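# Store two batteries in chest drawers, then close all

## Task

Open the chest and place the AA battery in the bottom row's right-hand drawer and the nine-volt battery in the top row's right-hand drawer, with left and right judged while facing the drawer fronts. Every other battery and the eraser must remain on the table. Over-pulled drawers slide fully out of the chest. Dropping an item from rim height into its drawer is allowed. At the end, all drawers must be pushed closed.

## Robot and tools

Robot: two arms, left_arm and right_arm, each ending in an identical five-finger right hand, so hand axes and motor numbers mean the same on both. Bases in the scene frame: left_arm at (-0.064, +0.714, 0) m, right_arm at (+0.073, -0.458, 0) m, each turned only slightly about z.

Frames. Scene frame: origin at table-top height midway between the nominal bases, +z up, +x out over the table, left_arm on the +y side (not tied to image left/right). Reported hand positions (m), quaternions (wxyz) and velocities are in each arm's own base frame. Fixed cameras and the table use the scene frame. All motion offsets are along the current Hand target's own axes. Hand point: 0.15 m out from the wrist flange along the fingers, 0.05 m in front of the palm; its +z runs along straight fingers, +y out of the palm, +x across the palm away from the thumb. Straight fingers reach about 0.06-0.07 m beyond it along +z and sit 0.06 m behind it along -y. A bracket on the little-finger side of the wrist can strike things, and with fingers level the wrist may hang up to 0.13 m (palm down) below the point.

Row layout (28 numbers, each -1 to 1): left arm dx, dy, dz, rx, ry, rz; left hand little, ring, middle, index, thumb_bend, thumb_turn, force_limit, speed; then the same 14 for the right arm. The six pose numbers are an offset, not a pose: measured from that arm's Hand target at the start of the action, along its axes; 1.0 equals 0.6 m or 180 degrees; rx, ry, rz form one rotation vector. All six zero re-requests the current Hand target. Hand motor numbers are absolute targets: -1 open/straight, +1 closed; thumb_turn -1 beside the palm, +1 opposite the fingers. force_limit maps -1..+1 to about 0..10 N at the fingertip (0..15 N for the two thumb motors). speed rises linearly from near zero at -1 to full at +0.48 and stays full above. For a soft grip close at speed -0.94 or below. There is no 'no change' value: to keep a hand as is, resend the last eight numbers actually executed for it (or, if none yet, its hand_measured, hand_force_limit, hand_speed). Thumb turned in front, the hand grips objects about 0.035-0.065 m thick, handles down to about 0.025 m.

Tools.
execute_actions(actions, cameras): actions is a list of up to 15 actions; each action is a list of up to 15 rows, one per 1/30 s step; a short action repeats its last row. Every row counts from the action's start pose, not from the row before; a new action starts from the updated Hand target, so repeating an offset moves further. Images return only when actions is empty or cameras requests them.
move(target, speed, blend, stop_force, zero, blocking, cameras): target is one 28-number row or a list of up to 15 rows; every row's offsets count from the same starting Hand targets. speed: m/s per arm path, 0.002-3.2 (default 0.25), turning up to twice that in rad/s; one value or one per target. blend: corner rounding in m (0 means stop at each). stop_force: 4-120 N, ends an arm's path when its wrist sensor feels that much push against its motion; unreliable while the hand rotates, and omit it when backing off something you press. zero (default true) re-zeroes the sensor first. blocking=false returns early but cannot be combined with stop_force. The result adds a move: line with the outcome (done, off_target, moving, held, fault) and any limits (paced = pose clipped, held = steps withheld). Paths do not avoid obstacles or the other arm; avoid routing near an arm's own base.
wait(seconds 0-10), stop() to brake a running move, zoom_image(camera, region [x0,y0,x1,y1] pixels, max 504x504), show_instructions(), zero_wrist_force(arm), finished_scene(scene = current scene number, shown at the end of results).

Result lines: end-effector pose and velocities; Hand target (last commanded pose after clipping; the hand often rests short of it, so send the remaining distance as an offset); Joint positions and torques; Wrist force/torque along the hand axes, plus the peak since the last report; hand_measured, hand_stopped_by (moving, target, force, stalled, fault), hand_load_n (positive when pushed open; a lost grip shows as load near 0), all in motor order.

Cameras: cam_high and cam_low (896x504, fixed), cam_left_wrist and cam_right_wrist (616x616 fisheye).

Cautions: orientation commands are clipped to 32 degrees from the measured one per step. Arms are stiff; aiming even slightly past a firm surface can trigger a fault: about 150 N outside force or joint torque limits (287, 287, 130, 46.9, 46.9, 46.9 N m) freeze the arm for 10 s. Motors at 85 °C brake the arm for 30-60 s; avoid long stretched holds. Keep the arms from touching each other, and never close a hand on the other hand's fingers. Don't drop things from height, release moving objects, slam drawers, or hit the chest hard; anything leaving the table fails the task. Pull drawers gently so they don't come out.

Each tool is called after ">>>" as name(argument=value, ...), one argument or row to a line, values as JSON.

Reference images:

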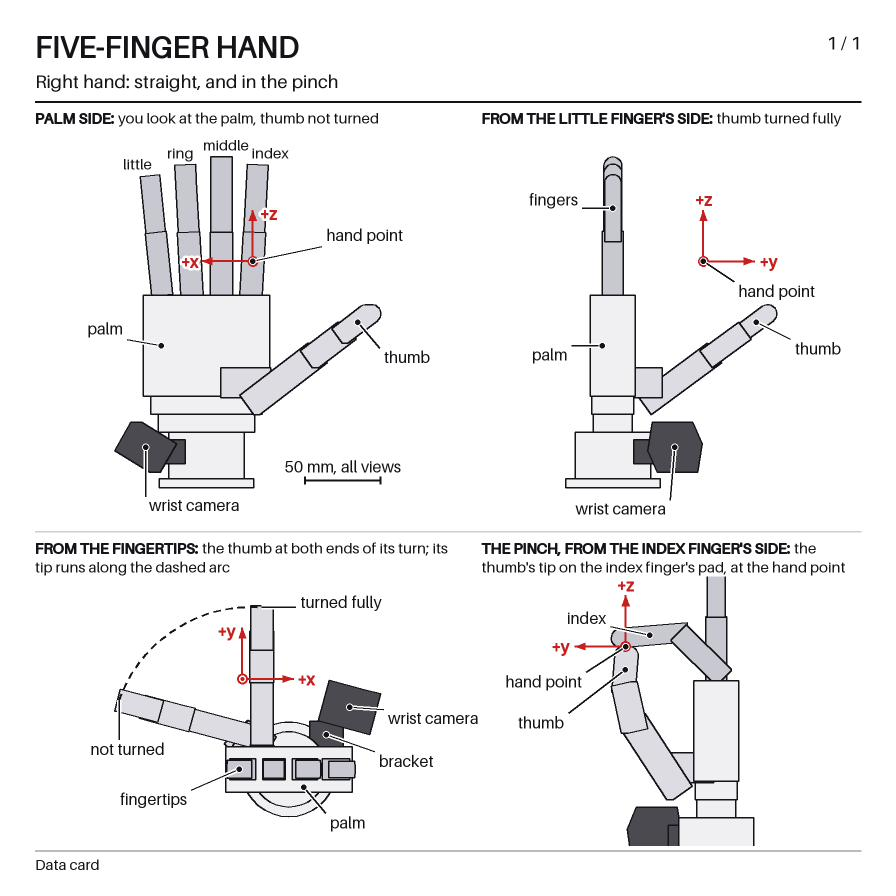

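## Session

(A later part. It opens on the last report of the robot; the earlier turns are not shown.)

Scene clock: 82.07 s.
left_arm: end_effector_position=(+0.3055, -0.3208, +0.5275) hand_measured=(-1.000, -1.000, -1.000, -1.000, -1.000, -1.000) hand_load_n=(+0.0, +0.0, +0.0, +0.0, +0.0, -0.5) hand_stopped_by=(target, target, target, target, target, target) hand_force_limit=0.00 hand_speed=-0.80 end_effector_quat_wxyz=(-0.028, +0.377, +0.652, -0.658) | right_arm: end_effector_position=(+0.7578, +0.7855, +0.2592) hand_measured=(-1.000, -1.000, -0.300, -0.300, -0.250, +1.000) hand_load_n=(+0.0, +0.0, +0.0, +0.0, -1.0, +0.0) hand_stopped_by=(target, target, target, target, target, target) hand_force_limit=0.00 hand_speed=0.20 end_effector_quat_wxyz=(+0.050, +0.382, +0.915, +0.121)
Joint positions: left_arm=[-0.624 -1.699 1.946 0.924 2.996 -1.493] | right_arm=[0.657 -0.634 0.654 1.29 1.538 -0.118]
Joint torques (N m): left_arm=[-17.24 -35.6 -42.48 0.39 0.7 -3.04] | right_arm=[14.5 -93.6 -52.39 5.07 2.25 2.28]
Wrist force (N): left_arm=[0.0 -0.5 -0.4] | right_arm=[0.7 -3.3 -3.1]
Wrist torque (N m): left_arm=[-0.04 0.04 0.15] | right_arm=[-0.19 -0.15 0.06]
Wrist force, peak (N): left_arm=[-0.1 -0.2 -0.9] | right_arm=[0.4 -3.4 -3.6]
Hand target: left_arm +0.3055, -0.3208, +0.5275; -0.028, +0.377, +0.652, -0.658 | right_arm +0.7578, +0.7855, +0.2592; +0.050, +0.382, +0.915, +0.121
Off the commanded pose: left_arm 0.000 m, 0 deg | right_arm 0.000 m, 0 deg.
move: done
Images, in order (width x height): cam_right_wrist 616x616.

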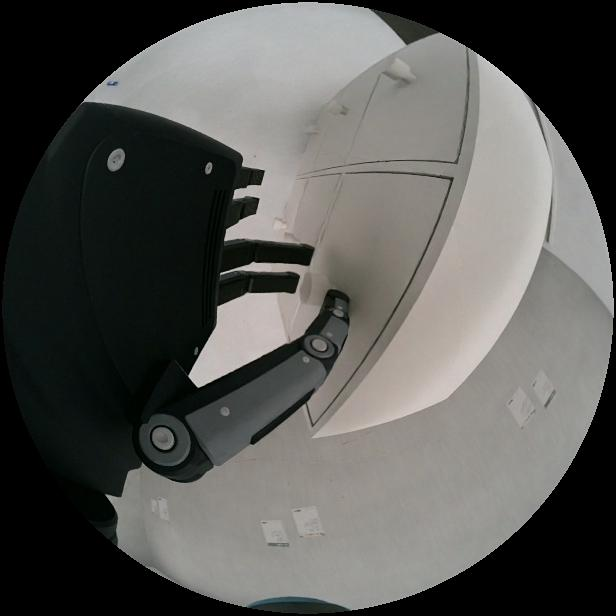

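>>> move(
  target=[0, 0, 0, 0, 0, 0, -1, -1, -1, -1, -1, -1, 0.0, -0.8, 0, 0, 0, 0, 0, 0, -1, -1, 0.3, 0.3, 0.1, 1, -0.2, -0.9],
  speed=0.03,
  cameras=["cam_right_wrist"],
)

>>> zoom_image(
  camera="cam_right_wrist",
  region=[200, 200, 450, 400],
)

Scene clock: 85.70 s.
left_arm: end_effector_position=(+0.3055, -0.3208, +0.5275) hand_measured=(-1.000, -1.000, -1.000, -1.000, -1.000, -1.000) hand_load_n=(+0.0, +0.0, +0.0, +0.0, +0.0, +0.0) hand_stopped_by=(target, target, target, target, target, target) hand_force_limit=0.00 hand_speed=-0.80 end_effector_quat_wxyz=(-0.028, +0.377, +0.652, -0.658) | right_arm: end_effector_position=(+0.7578, +0.7855, +0.2592) hand_measured=(-1.000, -1.000, -0.116, +0.098, -0.202, +1.000) hand_load_n=(+0.0, +0.0, +3.0, +4.5, +7.0, -0.5) hand_stopped_by=(target, target, force, force, force, target) hand_force_limit=-0.20 hand_speed=-0.90 end_effector_quat_wxyz=(+0.050, +0.382, +0.915, +0.121)
Joint positions: left_arm=[-0.624 -1.699 1.946 0.924 2.996 -1.493] | right_arm=[0.657 -0.634 0.654 1.29 1.538 -0.118]
Joint torques (N m): left_arm=[-13.42 -37.23 -41.61 0.15 0.31 -3.06] | right_arm=[11.98 -105.59 -35.18 4.32 1.57 1.88]
Wrist force (N): left_arm=[0.1 -0.2 -0.4] | right_arm=[0.3 -0.4 -0.3]
Wrist torque (N m): left_arm=[0.01 0.04 0.16] | right_arm=[0.06 -0.03 0.02]
Wrist force, peak (N): left_arm=[0.3 0.1 -0.7] | right_arm=[0.4 3.2 -4.6]
Hand target: left_arm +0.3055, -0.3208, +0.5275; -0.028, +0.377, +0.652, -0.658 | right_arm +0.7578, +0.7855, +0.2592; +0.050, +0.382, +0.915, +0.121
Off the commanded pose: left_arm 0.000 m, 0 deg | right_arm 0.000 m, 0 deg.
move: done
Images, in order (width x height): cam_right_wrist 616x616.

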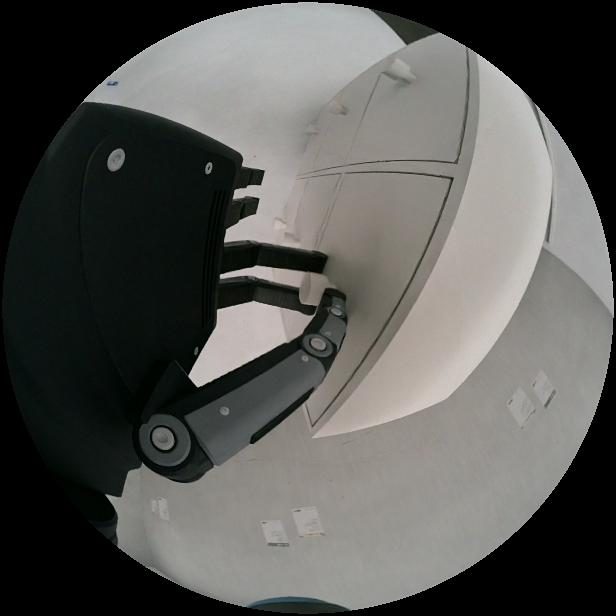

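Scaled by 2.016 from the camera's 616x616 image, which has a finer 880x880 frame.

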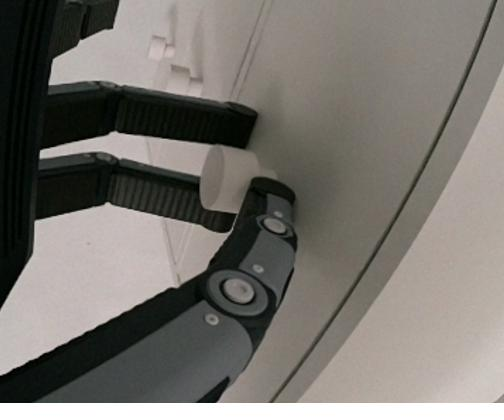

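>>> move(
  target=[0, 0, 0, 0, 0, 0, -1, -1, -1, -1, -1, -1, 0.0, -0.8, 0, -0.161, -0.0431, 0, 0, 0, -1, -1, 0.3, 0.3, 0.1, 1, -0.2, -0.9],
  speed=0.06,
  cameras=["cam_right_wrist", "cam_high"],
)

>>> zoom_image(
  camera="cam_right_wrist",
  region=[200, 100, 616, 450],
)

Scene clock: 89.20 s.
left_arm: end_effector_position=(+0.3055, -0.3208, +0.5275) hand_measured=(-1.000, -1.000, -1.000, -1.000, -1.000, -1.000) hand_load_n=(+0.0, +0.0, +0.0, +0.0, +0.0, +0.0) hand_stopped_by=(target, target, target, target, target, target) hand_force_limit=0.00 hand_speed=-0.80 end_effector_quat_wxyz=(-0.028, +0.377, +0.652, -0.658) | right_arm: end_effector_position=(+0.6866, +0.7152, +0.2590) hand_measured=(-1.000, -1.000, -0.116, +0.098, -0.202, +1.000) hand_load_n=(+0.0, +0.0, +3.0, +5.0, +6.0, -0.5) hand_stopped_by=(target, target, force, force, force, target) hand_force_limit=-0.20 hand_speed=-0.90 end_effector_quat_wxyz=(+0.050, +0.382, +0.915, +0.121)
Joint positions: left_arm=[-0.624 -1.699 1.946 0.924 2.996 -1.493] | right_arm=[0.642 -0.854 1.048 1.116 1.534 -0.132]
Joint torques (N m): left_arm=[-11.4 -34.8 -44.3 0.52 0.42 -2.31] | right_arm=[-7.81 -113.8 -28.58 0.83 -2.41 -2.89]
Wrist force (N): left_arm=[0.0 -0.1 -0.3] | right_arm=[0.8 -1.1 1.4]
Wrist torque (N m): left_arm=[0.03 0.05 0.16] | right_arm=[-0.07 -0.18 0.20]
Wrist force, peak (N): left_arm=[0.3 -0.4 -0.6] | right_arm=[0.1 2.3 -2.1]
Hand target: left_arm +0.3055, -0.3208, +0.5275; -0.028, +0.377, +0.652, -0.658 | right_arm +0.6866, +0.7152, +0.2590; +0.050, +0.382, +0.915, +0.121
Off the commanded pose: left_arm 0.000 m, 0 deg | right_arm 0.000 m, 0 deg.
move: done
Images, in order (width x height): cam_high 896x504, cam_right_wrist 616x616.

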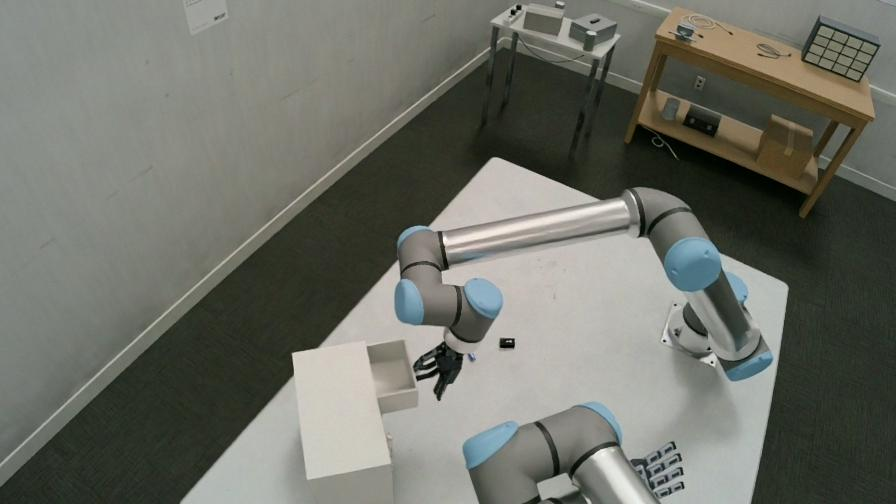

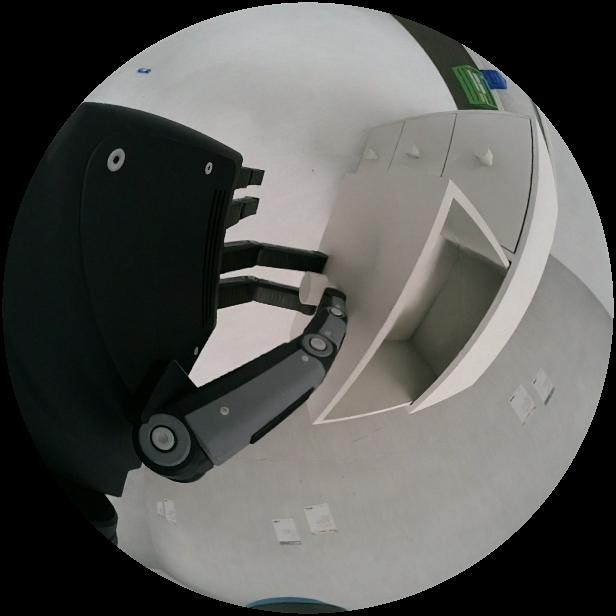

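Scaled by 1.212 from the camera's 616x616 image, which has a finer 880x880 frame.

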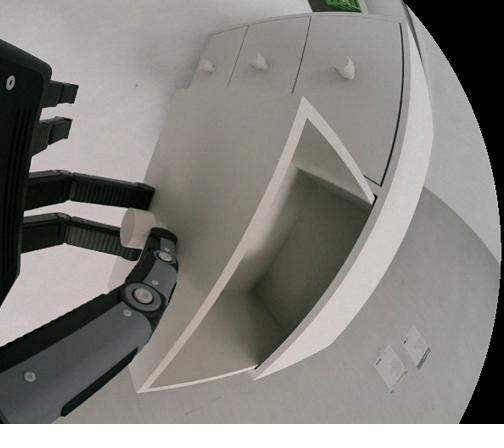

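>>> move(
  target=[
    [0,0,0,0,0,0,-1,-1,-1,-1,-1,-1,0.0,-0.8, 0,0,0,0,0,0,-1,-1,-0.4,-0.4,0.1,1,-0.2,0.0],
    [0,0,0,0,0,0,-1,-1,-1,-1,-1,-1,0.0,-0.8, 0,0.0086,-0.0322,0,0,0,-1,-1,-0.4,-0.4,0.1,1,-0.2,0.0],
    [0,0,0,0,0,0,-1,-1,-1,-1,-1,-1,0.0,-0.8, 0,-0.12,-0.0667,0,0,0,-1,-1,-0.4,-0.4,0.1,1,-0.2,0.0],
  ],
  speed=0.1,
  cameras=["cam_right_wrist", "cam_high"],
)

Scene clock: 99.30 s.
left_arm: end_effector_position=(+0.3055, -0.3208, +0.5275) hand_measured=(-1.000, -1.000, -1.000, -1.000, -1.000, -1.000) hand_load_n=(+0.0, +0.0, +0.0, +0.0, -0.5, +0.0) hand_stopped_by=(target, target, target, target, target, target) hand_force_limit=0.00 hand_speed=-0.80 end_effector_quat_wxyz=(-0.028, +0.377, +0.652, -0.658) | right_arm: end_effector_position=(+0.6298, +0.6590, +0.2789) hand_measured=(-1.000, -1.000, -0.400, -0.400, -0.200, +1.000) hand_load_n=(+0.0, -0.5, +0.0, +0.0, +0.0, -0.5) hand_stopped_by=(target, target, target, target, force, target) hand_force_limit=-0.20 hand_speed=0.00 end_effector_quat_wxyz=(+0.050, +0.382, +0.915, +0.121)
Joint positions: left_arm=[-0.624 -1.699 1.946 0.924 2.996 -1.493] | right_arm=[0.628 -1.004 1.261 1.053 1.531 -0.145]
Joint torques (N m): left_arm=[-12.77 -38.25 -48.31 -0.25 0.8 -3.19] | right_arm=[-8 -100.93 -25 0.69 -2.46 -3.04]
Wrist force (N): left_arm=[-0.1 -0.3 -0.1] | right_arm=[0.5 -1.1 -0.4]
Wrist torque (N m): left_arm=[-0.03 0.05 0.15] | right_arm=[-0.19 -0.20 0.22]
Wrist force, peak (N): left_arm=[-0.3 -0.4 -0.6] | right_arm=[0.4 -1.7 1.6]
Hand target: left_arm +0.3055, -0.3208, +0.5275; -0.028, +0.377, +0.652, -0.658 | right_arm +0.6297, +0.6590, +0.2789; +0.050, +0.382, +0.915, +0.121
Off the commanded pose: left_arm 0.000 m, 0 deg | right_arm 0.000 m, 0 deg.
move: done
Images, in order (width x height): cam_high 896x504, cam_right_wrist 616x616.

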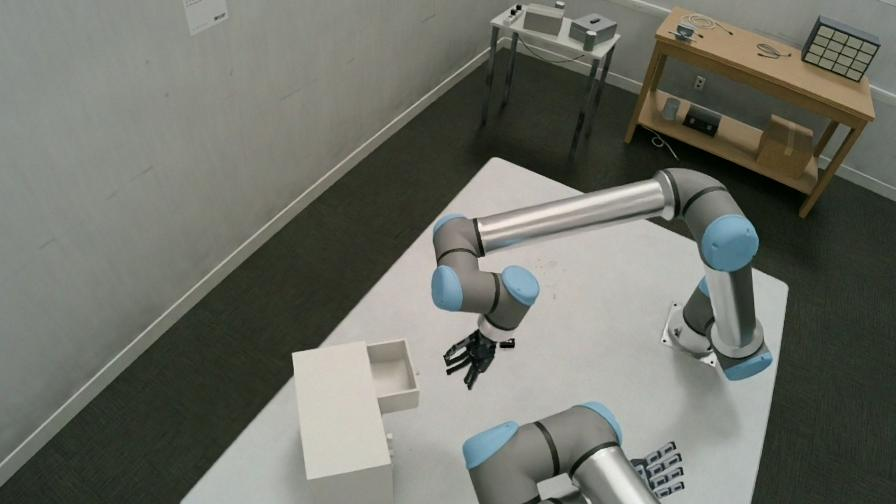

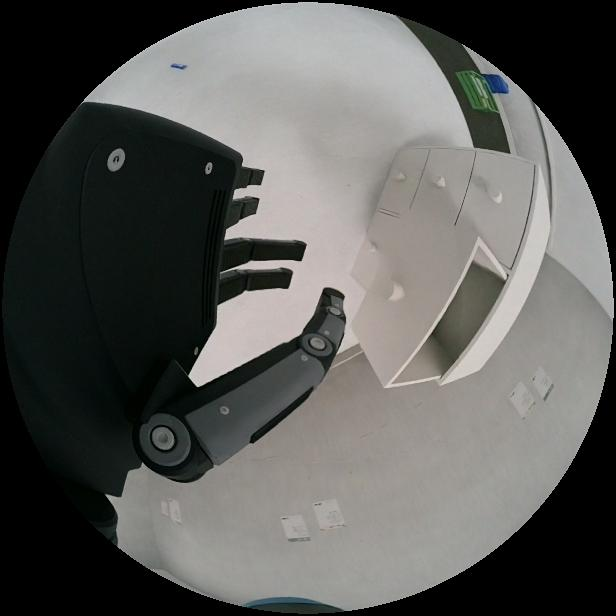

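>>> move(
  target=[0, 0, 0, 0, 0, 0, -1, -1, -1, -1, -1, -1, 0.0, -0.8, -0.2807, -0.474, 0.1472, 0.3053, -0.132, -0.4188, 0.4, 0.4, 0.4, 0.4, -0.8, 1, 0.0, 0.2],
  speed=0.25,
  cameras=["cam_right_wrist", "cam_high"],
)

>>> zoom_image(
  camera="cam_right_wrist",
  region=[180, 180, 430, 380],
)

Scene clock: 105.93 s.
left_arm: end_effector_position=(+0.3055, -0.3208, +0.5275) hand_measured=(-1.000, -1.000, -1.000, -1.000, -1.000, -1.000) hand_load_n=(+0.0, +0.0, -0.5, +0.0, +0.0, +0.0) hand_stopped_by=(target, target, target, target, target, target) hand_force_limit=0.00 hand_speed=-0.80 end_effector_quat_wxyz=(-0.028, +0.377, +0.652, -0.658) | right_arm: end_effector_position=(+0.5689, +0.3625, +0.1194) hand_measured=(+0.400, +0.400, +0.400, +0.400, -0.800, +1.000) hand_load_n=(+0.0, +0.0, +0.5, +0.0, +0.0, +0.0) hand_stopped_by=(target, target, target, target, target, target) hand_force_limit=0.00 hand_speed=0.20 end_effector_quat_wxyz=(+0.110, -0.235, +0.876, -0.407)
Joint positions: left_arm=[-0.624 -1.699 1.946 0.924 2.996 -1.493] | right_arm=[0.556 -1.005 1.697 0.916 2.441 -1.521]
Joint torques (N m): left_arm=[-12.18 -35.17 -50.26 0.22 1 -2.83] | right_arm=[-7.31 -91.87 -16.25 1.87 3.74 -3.13]
Wrist force (N): left_arm=[0.0 0.2 0.0] | right_arm=[0.4 -0.1 -0.9]
Wrist torque (N m): left_arm=[0.04 0.04 0.16] | right_arm=[0.01 -0.14 0.19]
Wrist force, peak (N): left_arm=[0.1 -0.4 -0.7] | right_arm=[0.4 -1.5 0.2]
Hand target: left_arm +0.3055, -0.3208, +0.5275; -0.028, +0.377, +0.652, -0.658 | right_arm +0.5689, +0.3625, +0.1194; +0.110, -0.235, +0.876, -0.407
Off the commanded pose: left_arm 0.000 m, 0 deg | right_arm 0.000 m, 0 deg.
move: done
Images, in order (width x height): cam_high 896x504, cam_right_wrist 616x616.

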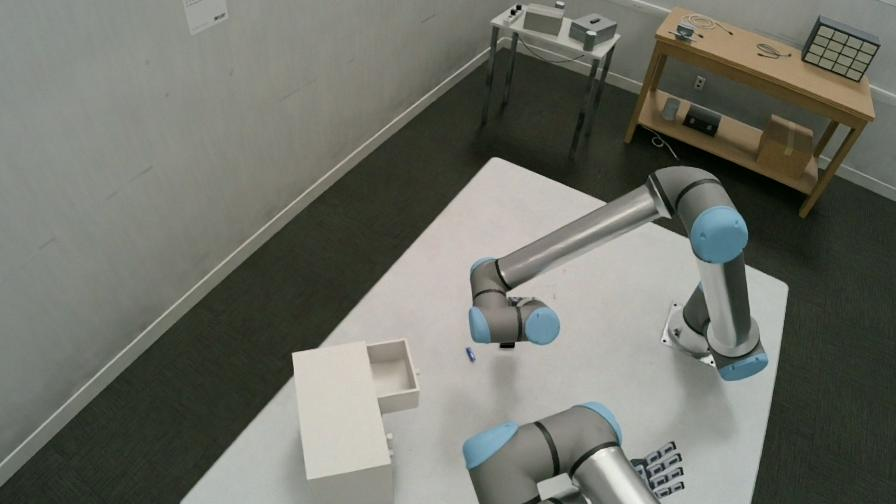

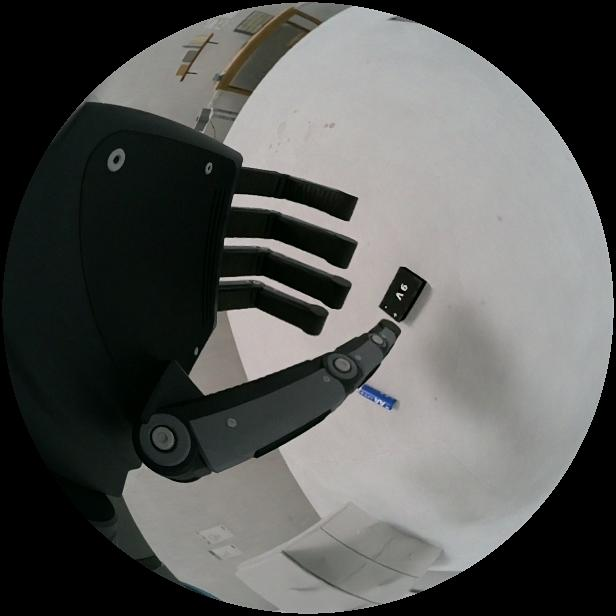

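Scaled by 2.016 from the camera's 616x616 image, which has a finer 880x880 frame.

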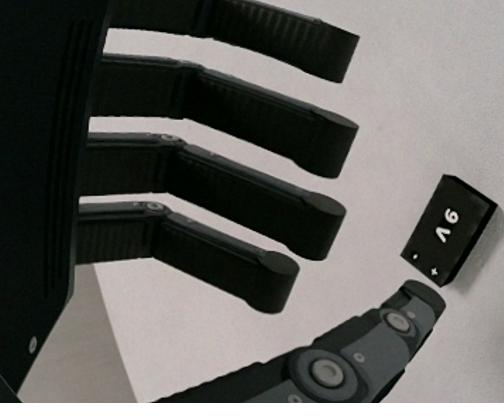

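>>> move(
  target=[0, 0, 0, 0, 0, 0, -1, -1, -1, -1, -1, -1, 0.0, -0.8, -0.0017, 0.0928, 0.0822, 0, 0, 0, 0.1, 0.1, 0.05, 0.05, -0.75, 1, 0.0, 0.2],
  speed=0.15,
  cameras=["cam_right_wrist", "cam_low"],
)

>>> zoom_image(
  camera="cam_right_wrist",
  region=[220, 200, 420, 380],
)

>>> zoom_image(
  camera="cam_low",
  region=[220, 130, 440, 280],
)

Scene clock: 111.23 s.
left_arm: end_effector_position=(+0.3055, -0.3208, +0.5275) hand_measured=(-1.000, -1.000, -1.000, -1.000, -1.000, -1.000) hand_load_n=(+0.0, +0.0, +0.0, +0.0, +0.0, +0.0) hand_stopped_by=(target, target, target, target, target, target) hand_force_limit=0.00 hand_speed=-0.80 end_effector_quat_wxyz=(-0.028, +0.377, +0.652, -0.658) | right_arm: end_effector_position=(+0.5708, +0.3615, +0.0452) hand_measured=(+0.100, +0.100, +0.050, +0.050, -0.750, +1.000) hand_load_n=(+0.0, +0.0, +0.0, +0.0, +0.0, +0.0) hand_stopped_by=(target, target, target, target, target, target) hand_force_limit=0.00 hand_speed=0.20 end_effector_quat_wxyz=(+0.110, -0.235, +0.876, -0.407)
Joint positions: left_arm=[-0.624 -1.699 1.946 0.924 2.996 -1.493] | right_arm=[0.553 -0.922 1.72 0.805 2.441 -1.526]
Joint torques (N m): left_arm=[-11.51 -35.77 -51.26 0.24 0.98 -2.93] | right_arm=[-7.96 -65.56 -14.06 2.2 4.02 -3.21]
Wrist force (N): left_arm=[0.0 -0.3 -0.3] | right_arm=[0.7 -0.2 -1.1]
Wrist torque (N m): left_arm=[-0.01 0.05 0.15] | right_arm=[-0.01 -0.18 0.18]
Wrist force, peak (N): left_arm=[0.2 -0.6 -0.4] | right_arm=[0.0 -1.3 -1.5]
Hand target: left_arm +0.3055, -0.3208, +0.5275; -0.028, +0.377, +0.652, -0.658 | right_arm +0.5708, +0.3615, +0.0451; +0.110, -0.235, +0.876, -0.407
Off the commanded pose: left_arm 0.000 m, 0 deg | right_arm 0.000 m, 0 deg.
move: done
Images, in order (width x height): cam_low 896x504, cam_right_wrist 616x616.

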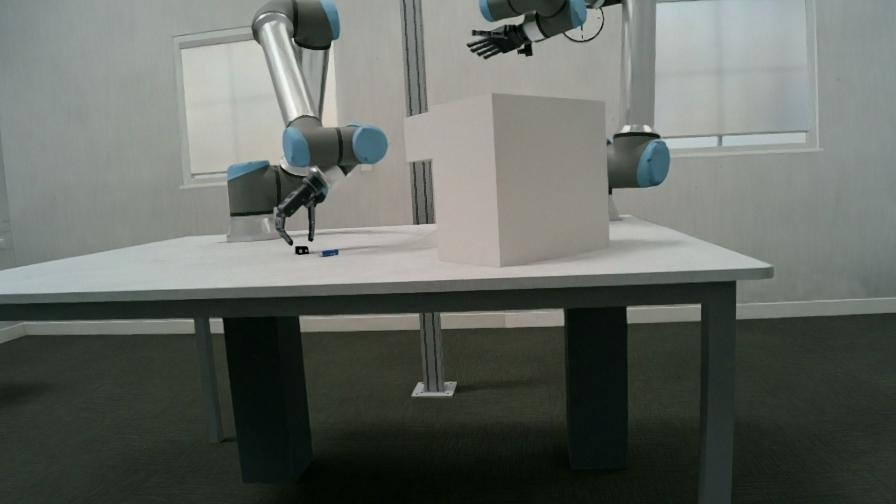

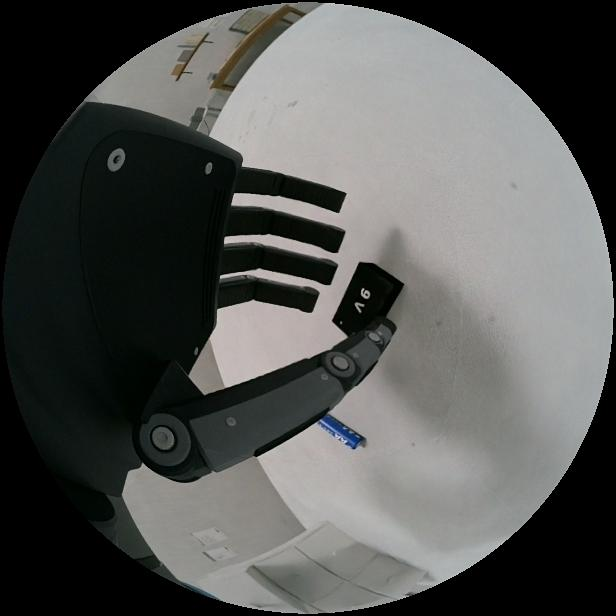

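Scaled by 2.520 from the camera's 616x616 image, which has a finer 880x880 frame.

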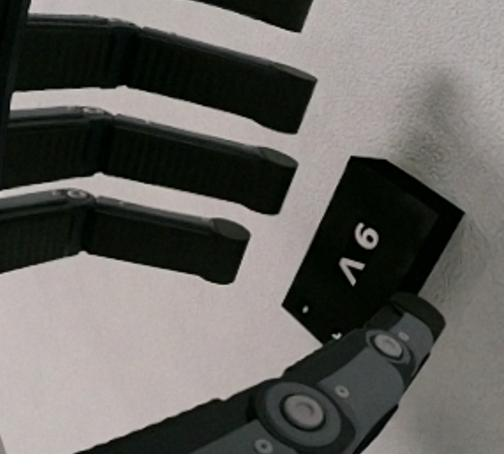

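Scaled by 2.291 from the camera's 896x504 image, which has a finer 1280x720 frame.

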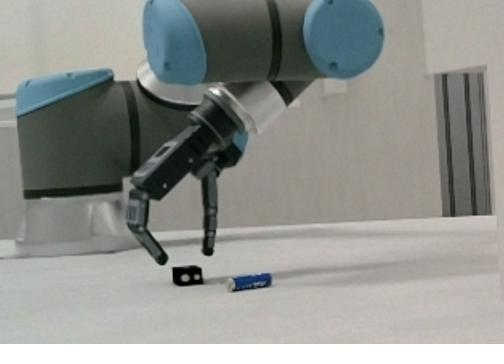

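>>> move(
  target=[0, 0, 0, 0, 0, 0, -1, -1, -1, -1, -1, -1, 0.0, -0.8, 0, 0.0341, 0.0243, 0, 0, 0, 0.1, 0.1, 0.05, 0.05, -0.75, 1, 0.0, 0.2],
  speed=0.04,
  stop_force=5,
  cameras=["cam_right_wrist", "cam_low"],
)

>>> zoom_image(
  camera="cam_right_wrist",
  region=[220, 200, 420, 380],
)

>>> zoom_image(
  camera="cam_low",
  region=[260, 190, 380, 280],
)

Scene clock: 115.80 s.
left_arm: end_effector_position=(+0.3055, -0.3208, +0.5275) hand_measured=(-1.000, -1.000, -1.000, -1.000, -1.000, -1.000) hand_load_n=(+0.0, +0.0, -0.5, +0.0, +0.0, -0.5) hand_stopped_by=(target, target, target, target, target, target) hand_force_limit=0.00 hand_speed=-0.80 end_effector_quat_wxyz=(-0.028, +0.377, +0.652, -0.658) | right_arm: end_effector_position=(+0.5699, +0.3630, +0.0233) hand_measured=(+0.100, +0.100, +0.050, +0.050, -0.750, +1.000) hand_load_n=(+0.0, +0.0, +0.0, +0.0, +0.0, +0.0) hand_stopped_by=(target, target, target, target, target, target) hand_force_limit=0.00 hand_speed=0.20 end_effector_quat_wxyz=(+0.110, -0.235, +0.876, -0.407)
Joint positions: left_arm=[-0.624 -1.699 1.946 0.924 2.996 -1.493] | right_arm=[0.556 -0.894 1.724 0.778 2.441 -1.521]
Joint torques (N m): left_arm=[-10.93 -35.38 -51.23 0.15 0.77 -2.41] | right_arm=[-8.87 -92.15 -36.43 6.13 1.06 -3.12]
Wrist force (N): left_arm=[0.1 -0.2 -0.4] | right_arm=[0.4 -4.4 -2.0]
Wrist torque (N m): left_arm=[0.00 0.03 0.16] | right_arm=[0.02 -0.10 -0.07]
Wrist force, peak (N): left_arm=[0.0 -0.5 -0.5] | right_arm=[2.4 -35.3 -17.1]
Hand target: left_arm +0.3055, -0.3208, +0.5275; -0.028, +0.377, +0.652, -0.658 | right_arm +0.5699, +0.3630, +0.0233; +0.110, -0.235, +0.876, -0.407 (not the last commanded pose)
Off the commanded pose: left_arm 0.000 m, 0 deg | right_arm 0.003 m, 0 deg.
move: contact (right_arm)
Images, in order (width x height): cam_low 896x504, cam_right_wrist 616x616.

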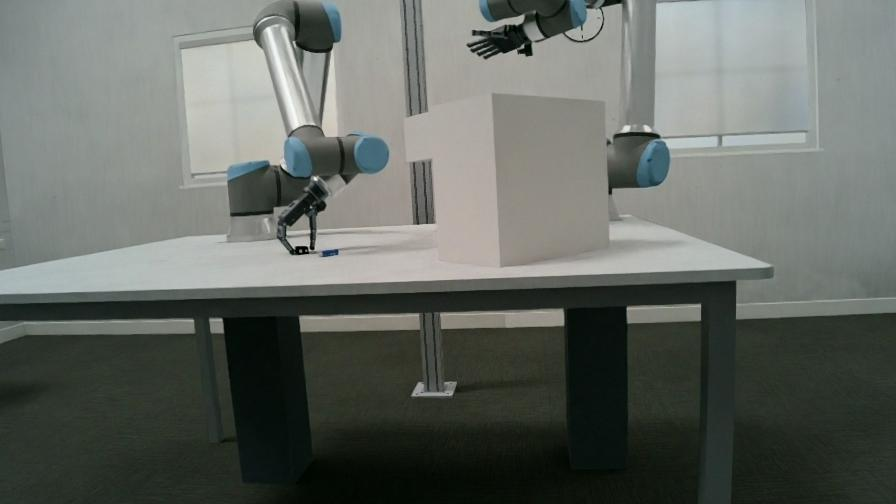

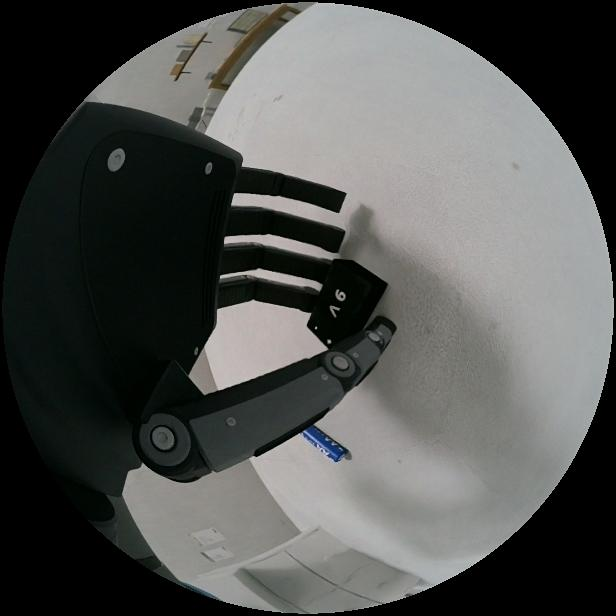

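Scaled by 2.520 from the camera's 616x616 image, which has a finer 880x880 frame.

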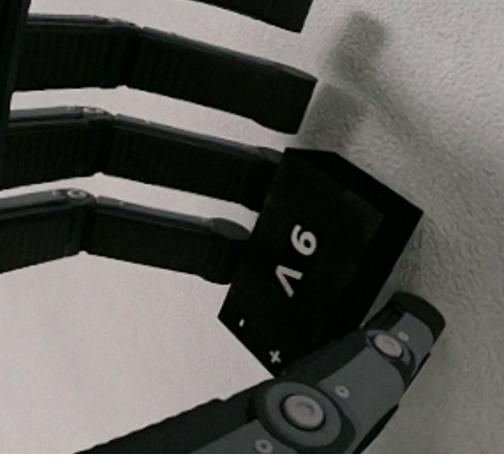

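Scaled by 4.200 from the camera's 896x504 image, which has a finer 1280x720 frame.

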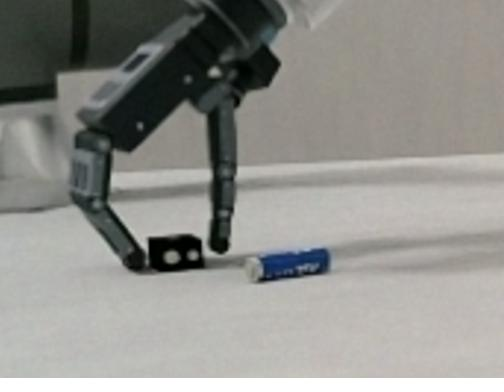

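>>> move(
  target=[0, 0, 0, 0, 0, 0, -1, -1, -1, -1, -1, -1, 0.0, -0.8, 0, 0, 0, 0, 0, 0, 0.1, 0.1, 0.5, 0.5, -0.3, 1, 0.0, -0.9],
  speed=0.04,
  cameras=["cam_right_wrist", "cam_low"],
)

>>> zoom_image(
  camera="cam_right_wrist",
  region=[220, 200, 420, 380],
)

>>> zoom_image(
  camera="cam_low",
  region=[260, 190, 380, 280],
)

Scene clock: 119.23 s.
left_arm: end_effector_position=(+0.3055, -0.3208, +0.5275) hand_measured=(-1.000, -1.000, -1.000, -1.000, -1.000, -1.000) hand_load_n=(+0.0, +0.0, +0.0, +0.0, +0.0, -0.5) hand_stopped_by=(target, target, target, target, target, target) hand_force_limit=0.00 hand_speed=-0.80 end_effector_quat_wxyz=(-0.028, +0.377, +0.652, -0.658) | right_arm: end_effector_position=(+0.5699, +0.3630, +0.0233) hand_measured=(+0.100, +0.100, +0.186, +0.224, -0.674, +1.000) hand_load_n=(+0.0, +0.0, +4.0, +5.0, +9.0, -2.0) hand_stopped_by=(target, target, force, force, force, target) hand_force_limit=0.00 hand_speed=-0.90 end_effector_quat_wxyz=(+0.110, -0.235, +0.876, -0.407)
Joint positions: left_arm=[-0.624 -1.699 1.946 0.924 2.996 -1.493] | right_arm=[0.556 -0.894 1.724 0.778 2.441 -1.521]
Joint torques (N m): left_arm=[-10.33 -38.15 -50.4 0.33 0.63 -2.36] | right_arm=[-5.54 -92.78 -36.57 5.5 1.18 -3.05]
Wrist force (N): left_arm=[0.0 0.1 0.0] | right_arm=[0.1 -2.0 -2.1]
Wrist torque (N m): left_arm=[0.03 0.05 0.16] | right_arm=[-0.13 -0.13 0.00]
Wrist force, peak (N): left_arm=[0.0 0.1 -0.8] | right_arm=[0.6 -4.9 -2.7]
Hand target: left_arm +0.3055, -0.3208, +0.5275; -0.028, +0.377, +0.652, -0.658 | right_arm +0.5699, +0.3630, +0.0233; +0.110, -0.235, +0.876, -0.407
Off the commanded pose: left_arm 0.000 m, 0 deg | right_arm 0.000 m, 0 deg.
move: done
Images, in order (width x height): cam_low 896x504, cam_right_wrist 616x616.

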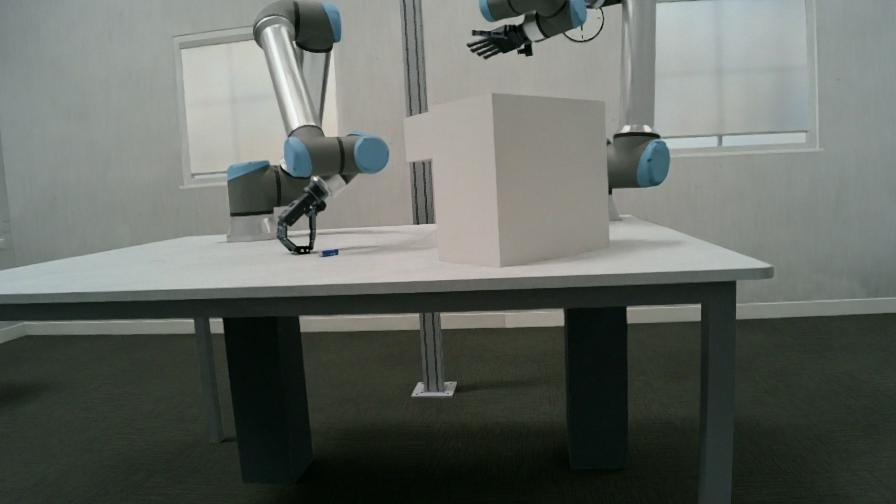

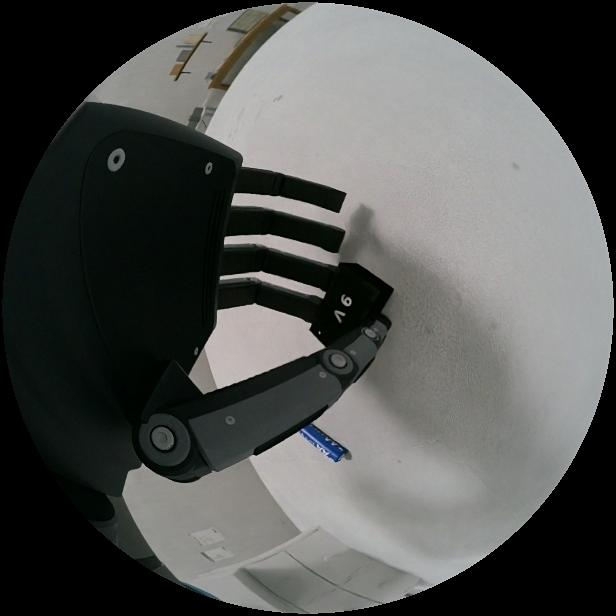

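Scaled by 2.520 from the camera's 616x616 image, which has a finer 880x880 frame.

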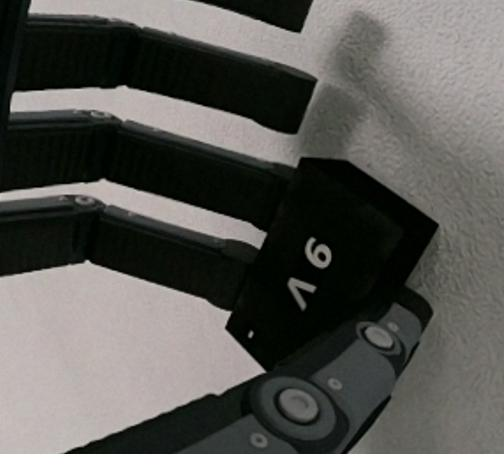

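Scaled by 4.200 from the camera's 896x504 image, which has a finer 1280x720 frame.

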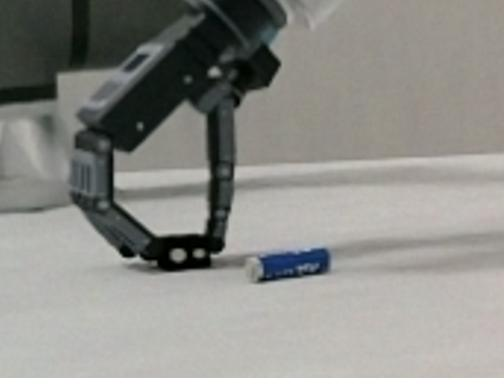

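>>> move(
  target=[0,0,0,0,0,0,-1,-1,-1,-1,-1,-1,0.0,-0.8, 0,-0.1021,-0.0857,0,0,0,0.1,0.1,0.5,0.5,-0.3,1,0.0,-0.9],
  speed=0.08,
  cameras=["cam_right_wrist"],
)

Scene clock: 129.10 s.
left_arm: end_effector_position=(+0.3055, -0.3208, +0.5275) hand_measured=(-1.000, -1.000, -1.000, -1.000, -1.000, -1.000) hand_load_n=(+0.0, +0.0, +0.0, +0.0, +0.0, +0.0) hand_stopped_by=(target, target, target, target, target, target) hand_force_limit=0.00 hand_speed=-0.80 end_effector_quat_wxyz=(-0.028, +0.377, +0.652, -0.658) | right_arm: end_effector_position=(+0.5699, +0.3628, +0.1032) hand_measured=(+0.100, +0.100, +0.186, +0.224, -0.674, +1.000) hand_load_n=(+0.0, +0.0, +4.5, +4.0, +9.0, -3.0) hand_stopped_by=(target, target, force, force, force, target) hand_force_limit=0.00 hand_speed=-0.90 end_effector_quat_wxyz=(+0.110, -0.235, +0.876, -0.407)
Joint positions: left_arm=[-0.624 -1.699 1.946 0.924 2.996 -1.493] | right_arm=[0.556 -0.986 1.702 0.892 2.441 -1.522]
Joint torques (N m): left_arm=[-9.73 -34.64 -52.36 0.04 0.38 -3.11] | right_arm=[-7.82 -90.11 -40.83 6.36 1.97 0.53]
Wrist force (N): left_arm=[0.1 0.0 -0.2] | right_arm=[0.6 0.4 -0.3]
Wrist torque (N m): left_arm=[0.02 0.03 0.16] | right_arm=[0.00 -0.18 0.10]
Wrist force, peak (N): left_arm=[-0.3 -0.4 -0.8] | right_arm=[-0.3 -2.0 -2.5]
Hand target: left_arm +0.3055, -0.3208, +0.5275; -0.028, +0.377, +0.652, -0.658 | right_arm +0.5699, +0.3628, +0.1033; +0.110, -0.235, +0.876, -0.407
Off the commanded pose: left_arm 0.000 m, 0 deg | right_arm 0.000 m, 0 deg.
move: done
Images, in order (width x height): cam_right_wrist 616x616.

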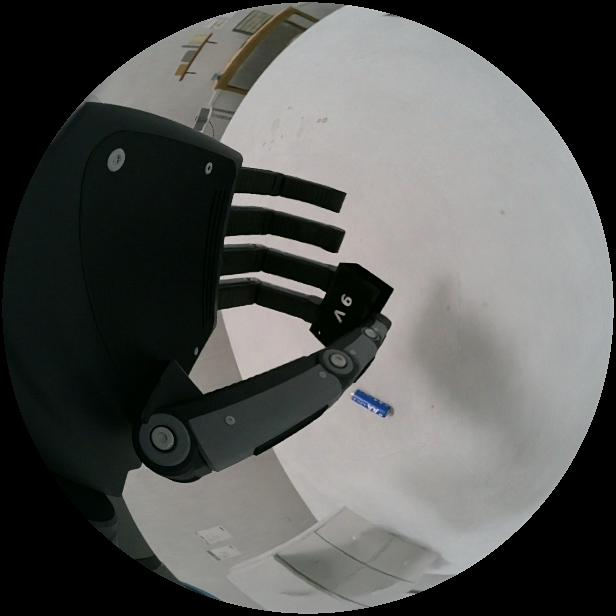

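>>> move(
  target=[
    [0,0,0,0,0,0,-1,-1,-1,-1,-1,-1,0.0,-0.8, -0.1158,-0.2758,-0.3627,0,-0.178,-0.149,0.1,0.1,0.5,0.5,-0.3,1,0.0,-0.9],
    [0,0,0,0,0,0,-1,-1,-1,-1,-1,-1,0.0,-0.8, -0.562,-0.0198,-0.6418,0,-0.4451,-0.3736,0.1,0.1,0.5,0.5,-0.3,1,0.0,-0.9],
  ],
  speed=0.25,
  blend=0.05,
  cameras=["all"],
)

>>> zoom_image(
  camera="cam_right_wrist",
  region=[220, 200, 520, 480],
)

>>> zoom_image(
  camera="cam_high",
  region=[280, 240, 540, 440],
)

Scene clock: 134.50 s.
left_arm: end_effector_position=(+0.3055, -0.3208, +0.5275) hand_measured=(-1.000, -1.000, -1.000, -1.000, -1.000, -1.000) hand_load_n=(+0.5, +0.0, +0.0, +0.0, +0.0, +0.0) hand_stopped_by=(target, target, target, target, target, target) hand_force_limit=0.00 hand_speed=-0.80 end_effector_quat_wxyz=(-0.028, +0.377, +0.652, -0.658) | right_arm: end_effector_position=(+0.7180, +0.7798, +0.3608) hand_measured=(+0.100, +0.100, +0.186, +0.224, -0.674, +1.000) hand_load_n=(+0.0, +0.0, +4.0, +4.0, +9.0, -2.5) hand_stopped_by=(target, target, force, force, force, target) hand_force_limit=0.00 hand_speed=-0.90 end_effector_quat_wxyz=(-0.391, +0.836, -0.350, +0.163)
Joint positions: left_arm=[-0.624 -1.699 1.946 0.924 2.996 -1.493] | right_arm=[0.604 -0.898 0.881 0.721 1.437 -3.253]
Joint torques (N m): left_arm=[-9.6 -37.41 -50.6 -0.29 0.7 -2.53] | right_arm=[15.75 -80.71 -56.82 3.92 -2.44 -3.17]
Wrist force (N): left_arm=[0.2 -0.4 -0.5] | right_arm=[0.6 0.2 -0.2]
Wrist torque (N m): left_arm=[-0.02 0.02 0.16] | right_arm=[0.00 -0.20 0.08]
Wrist force, peak (N): left_arm=[0.1 -0.7 -0.5] | right_arm=[0.7 1.0 -0.6]
Hand target: left_arm +0.3055, -0.3208, +0.5275; -0.028, +0.377, +0.652, -0.658 | right_arm +0.7181, +0.7798, +0.3607; -0.391, +0.836, -0.350, +0.163
Off the commanded pose: left_arm 0.000 m, 0 deg | right_arm 0.000 m, 0 deg.
move: done

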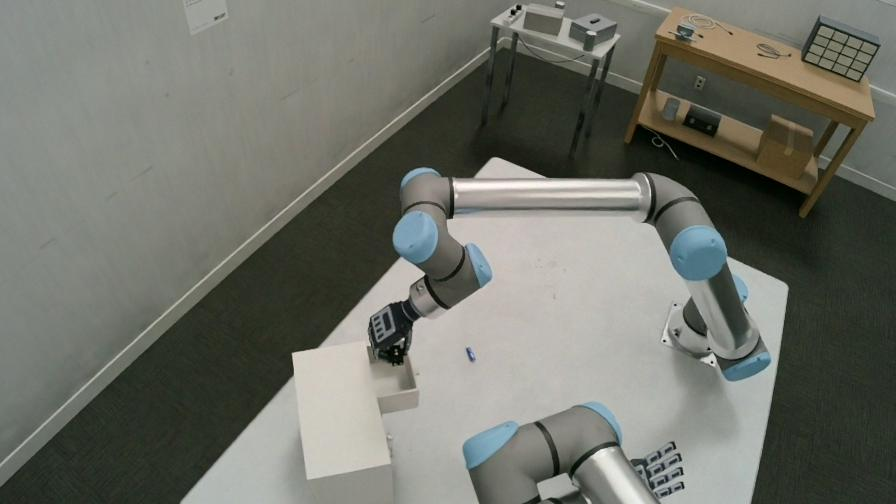

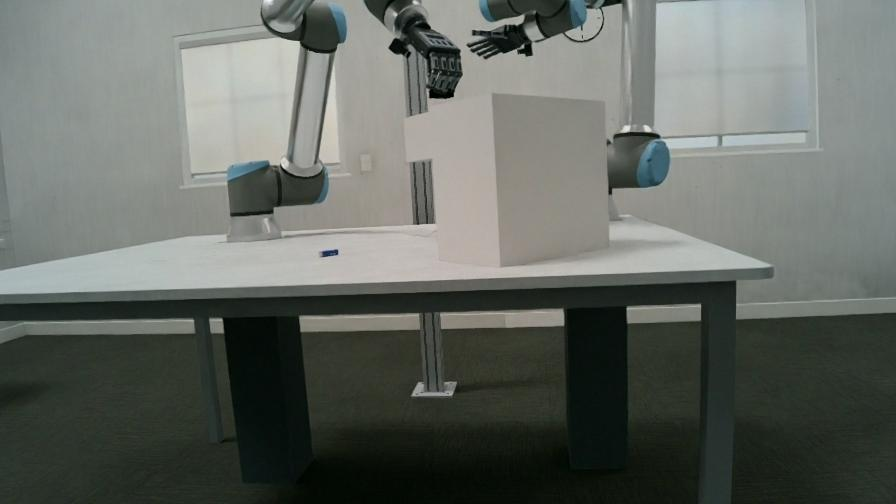

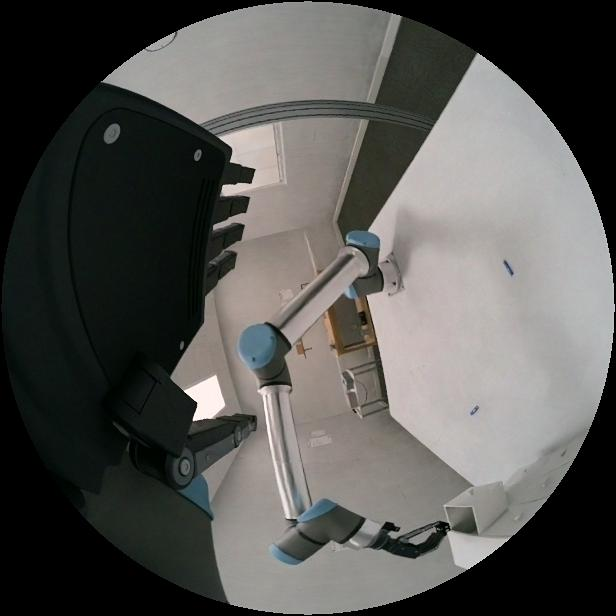

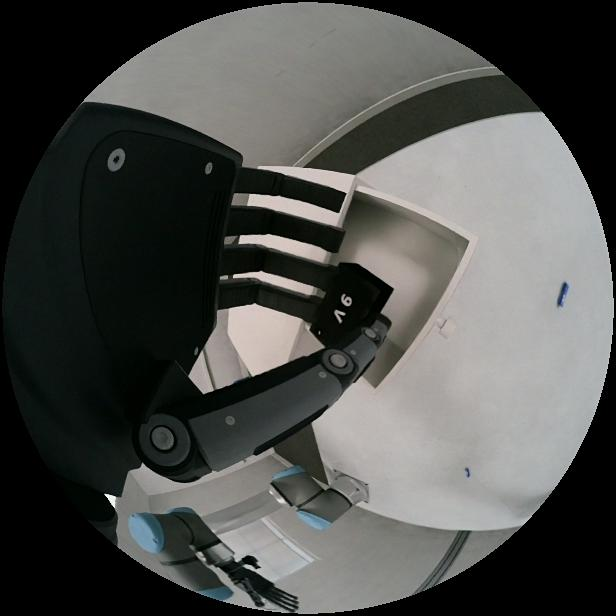

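Scaled by 1.680 from the camera's 616x616 image, which has a finer 880x880 frame.

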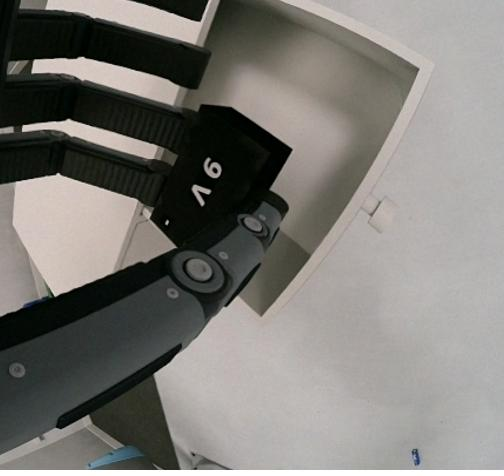

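Scaled by 1.938 from the camera's 896x504 image, which has a finer 1280x720 frame.

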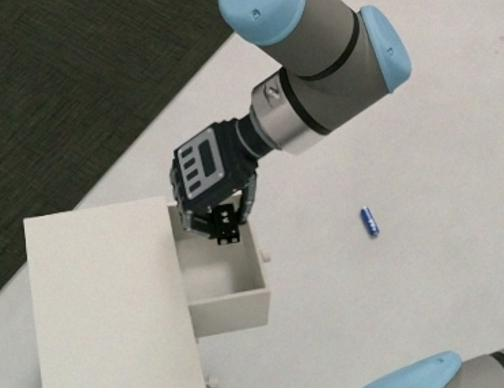

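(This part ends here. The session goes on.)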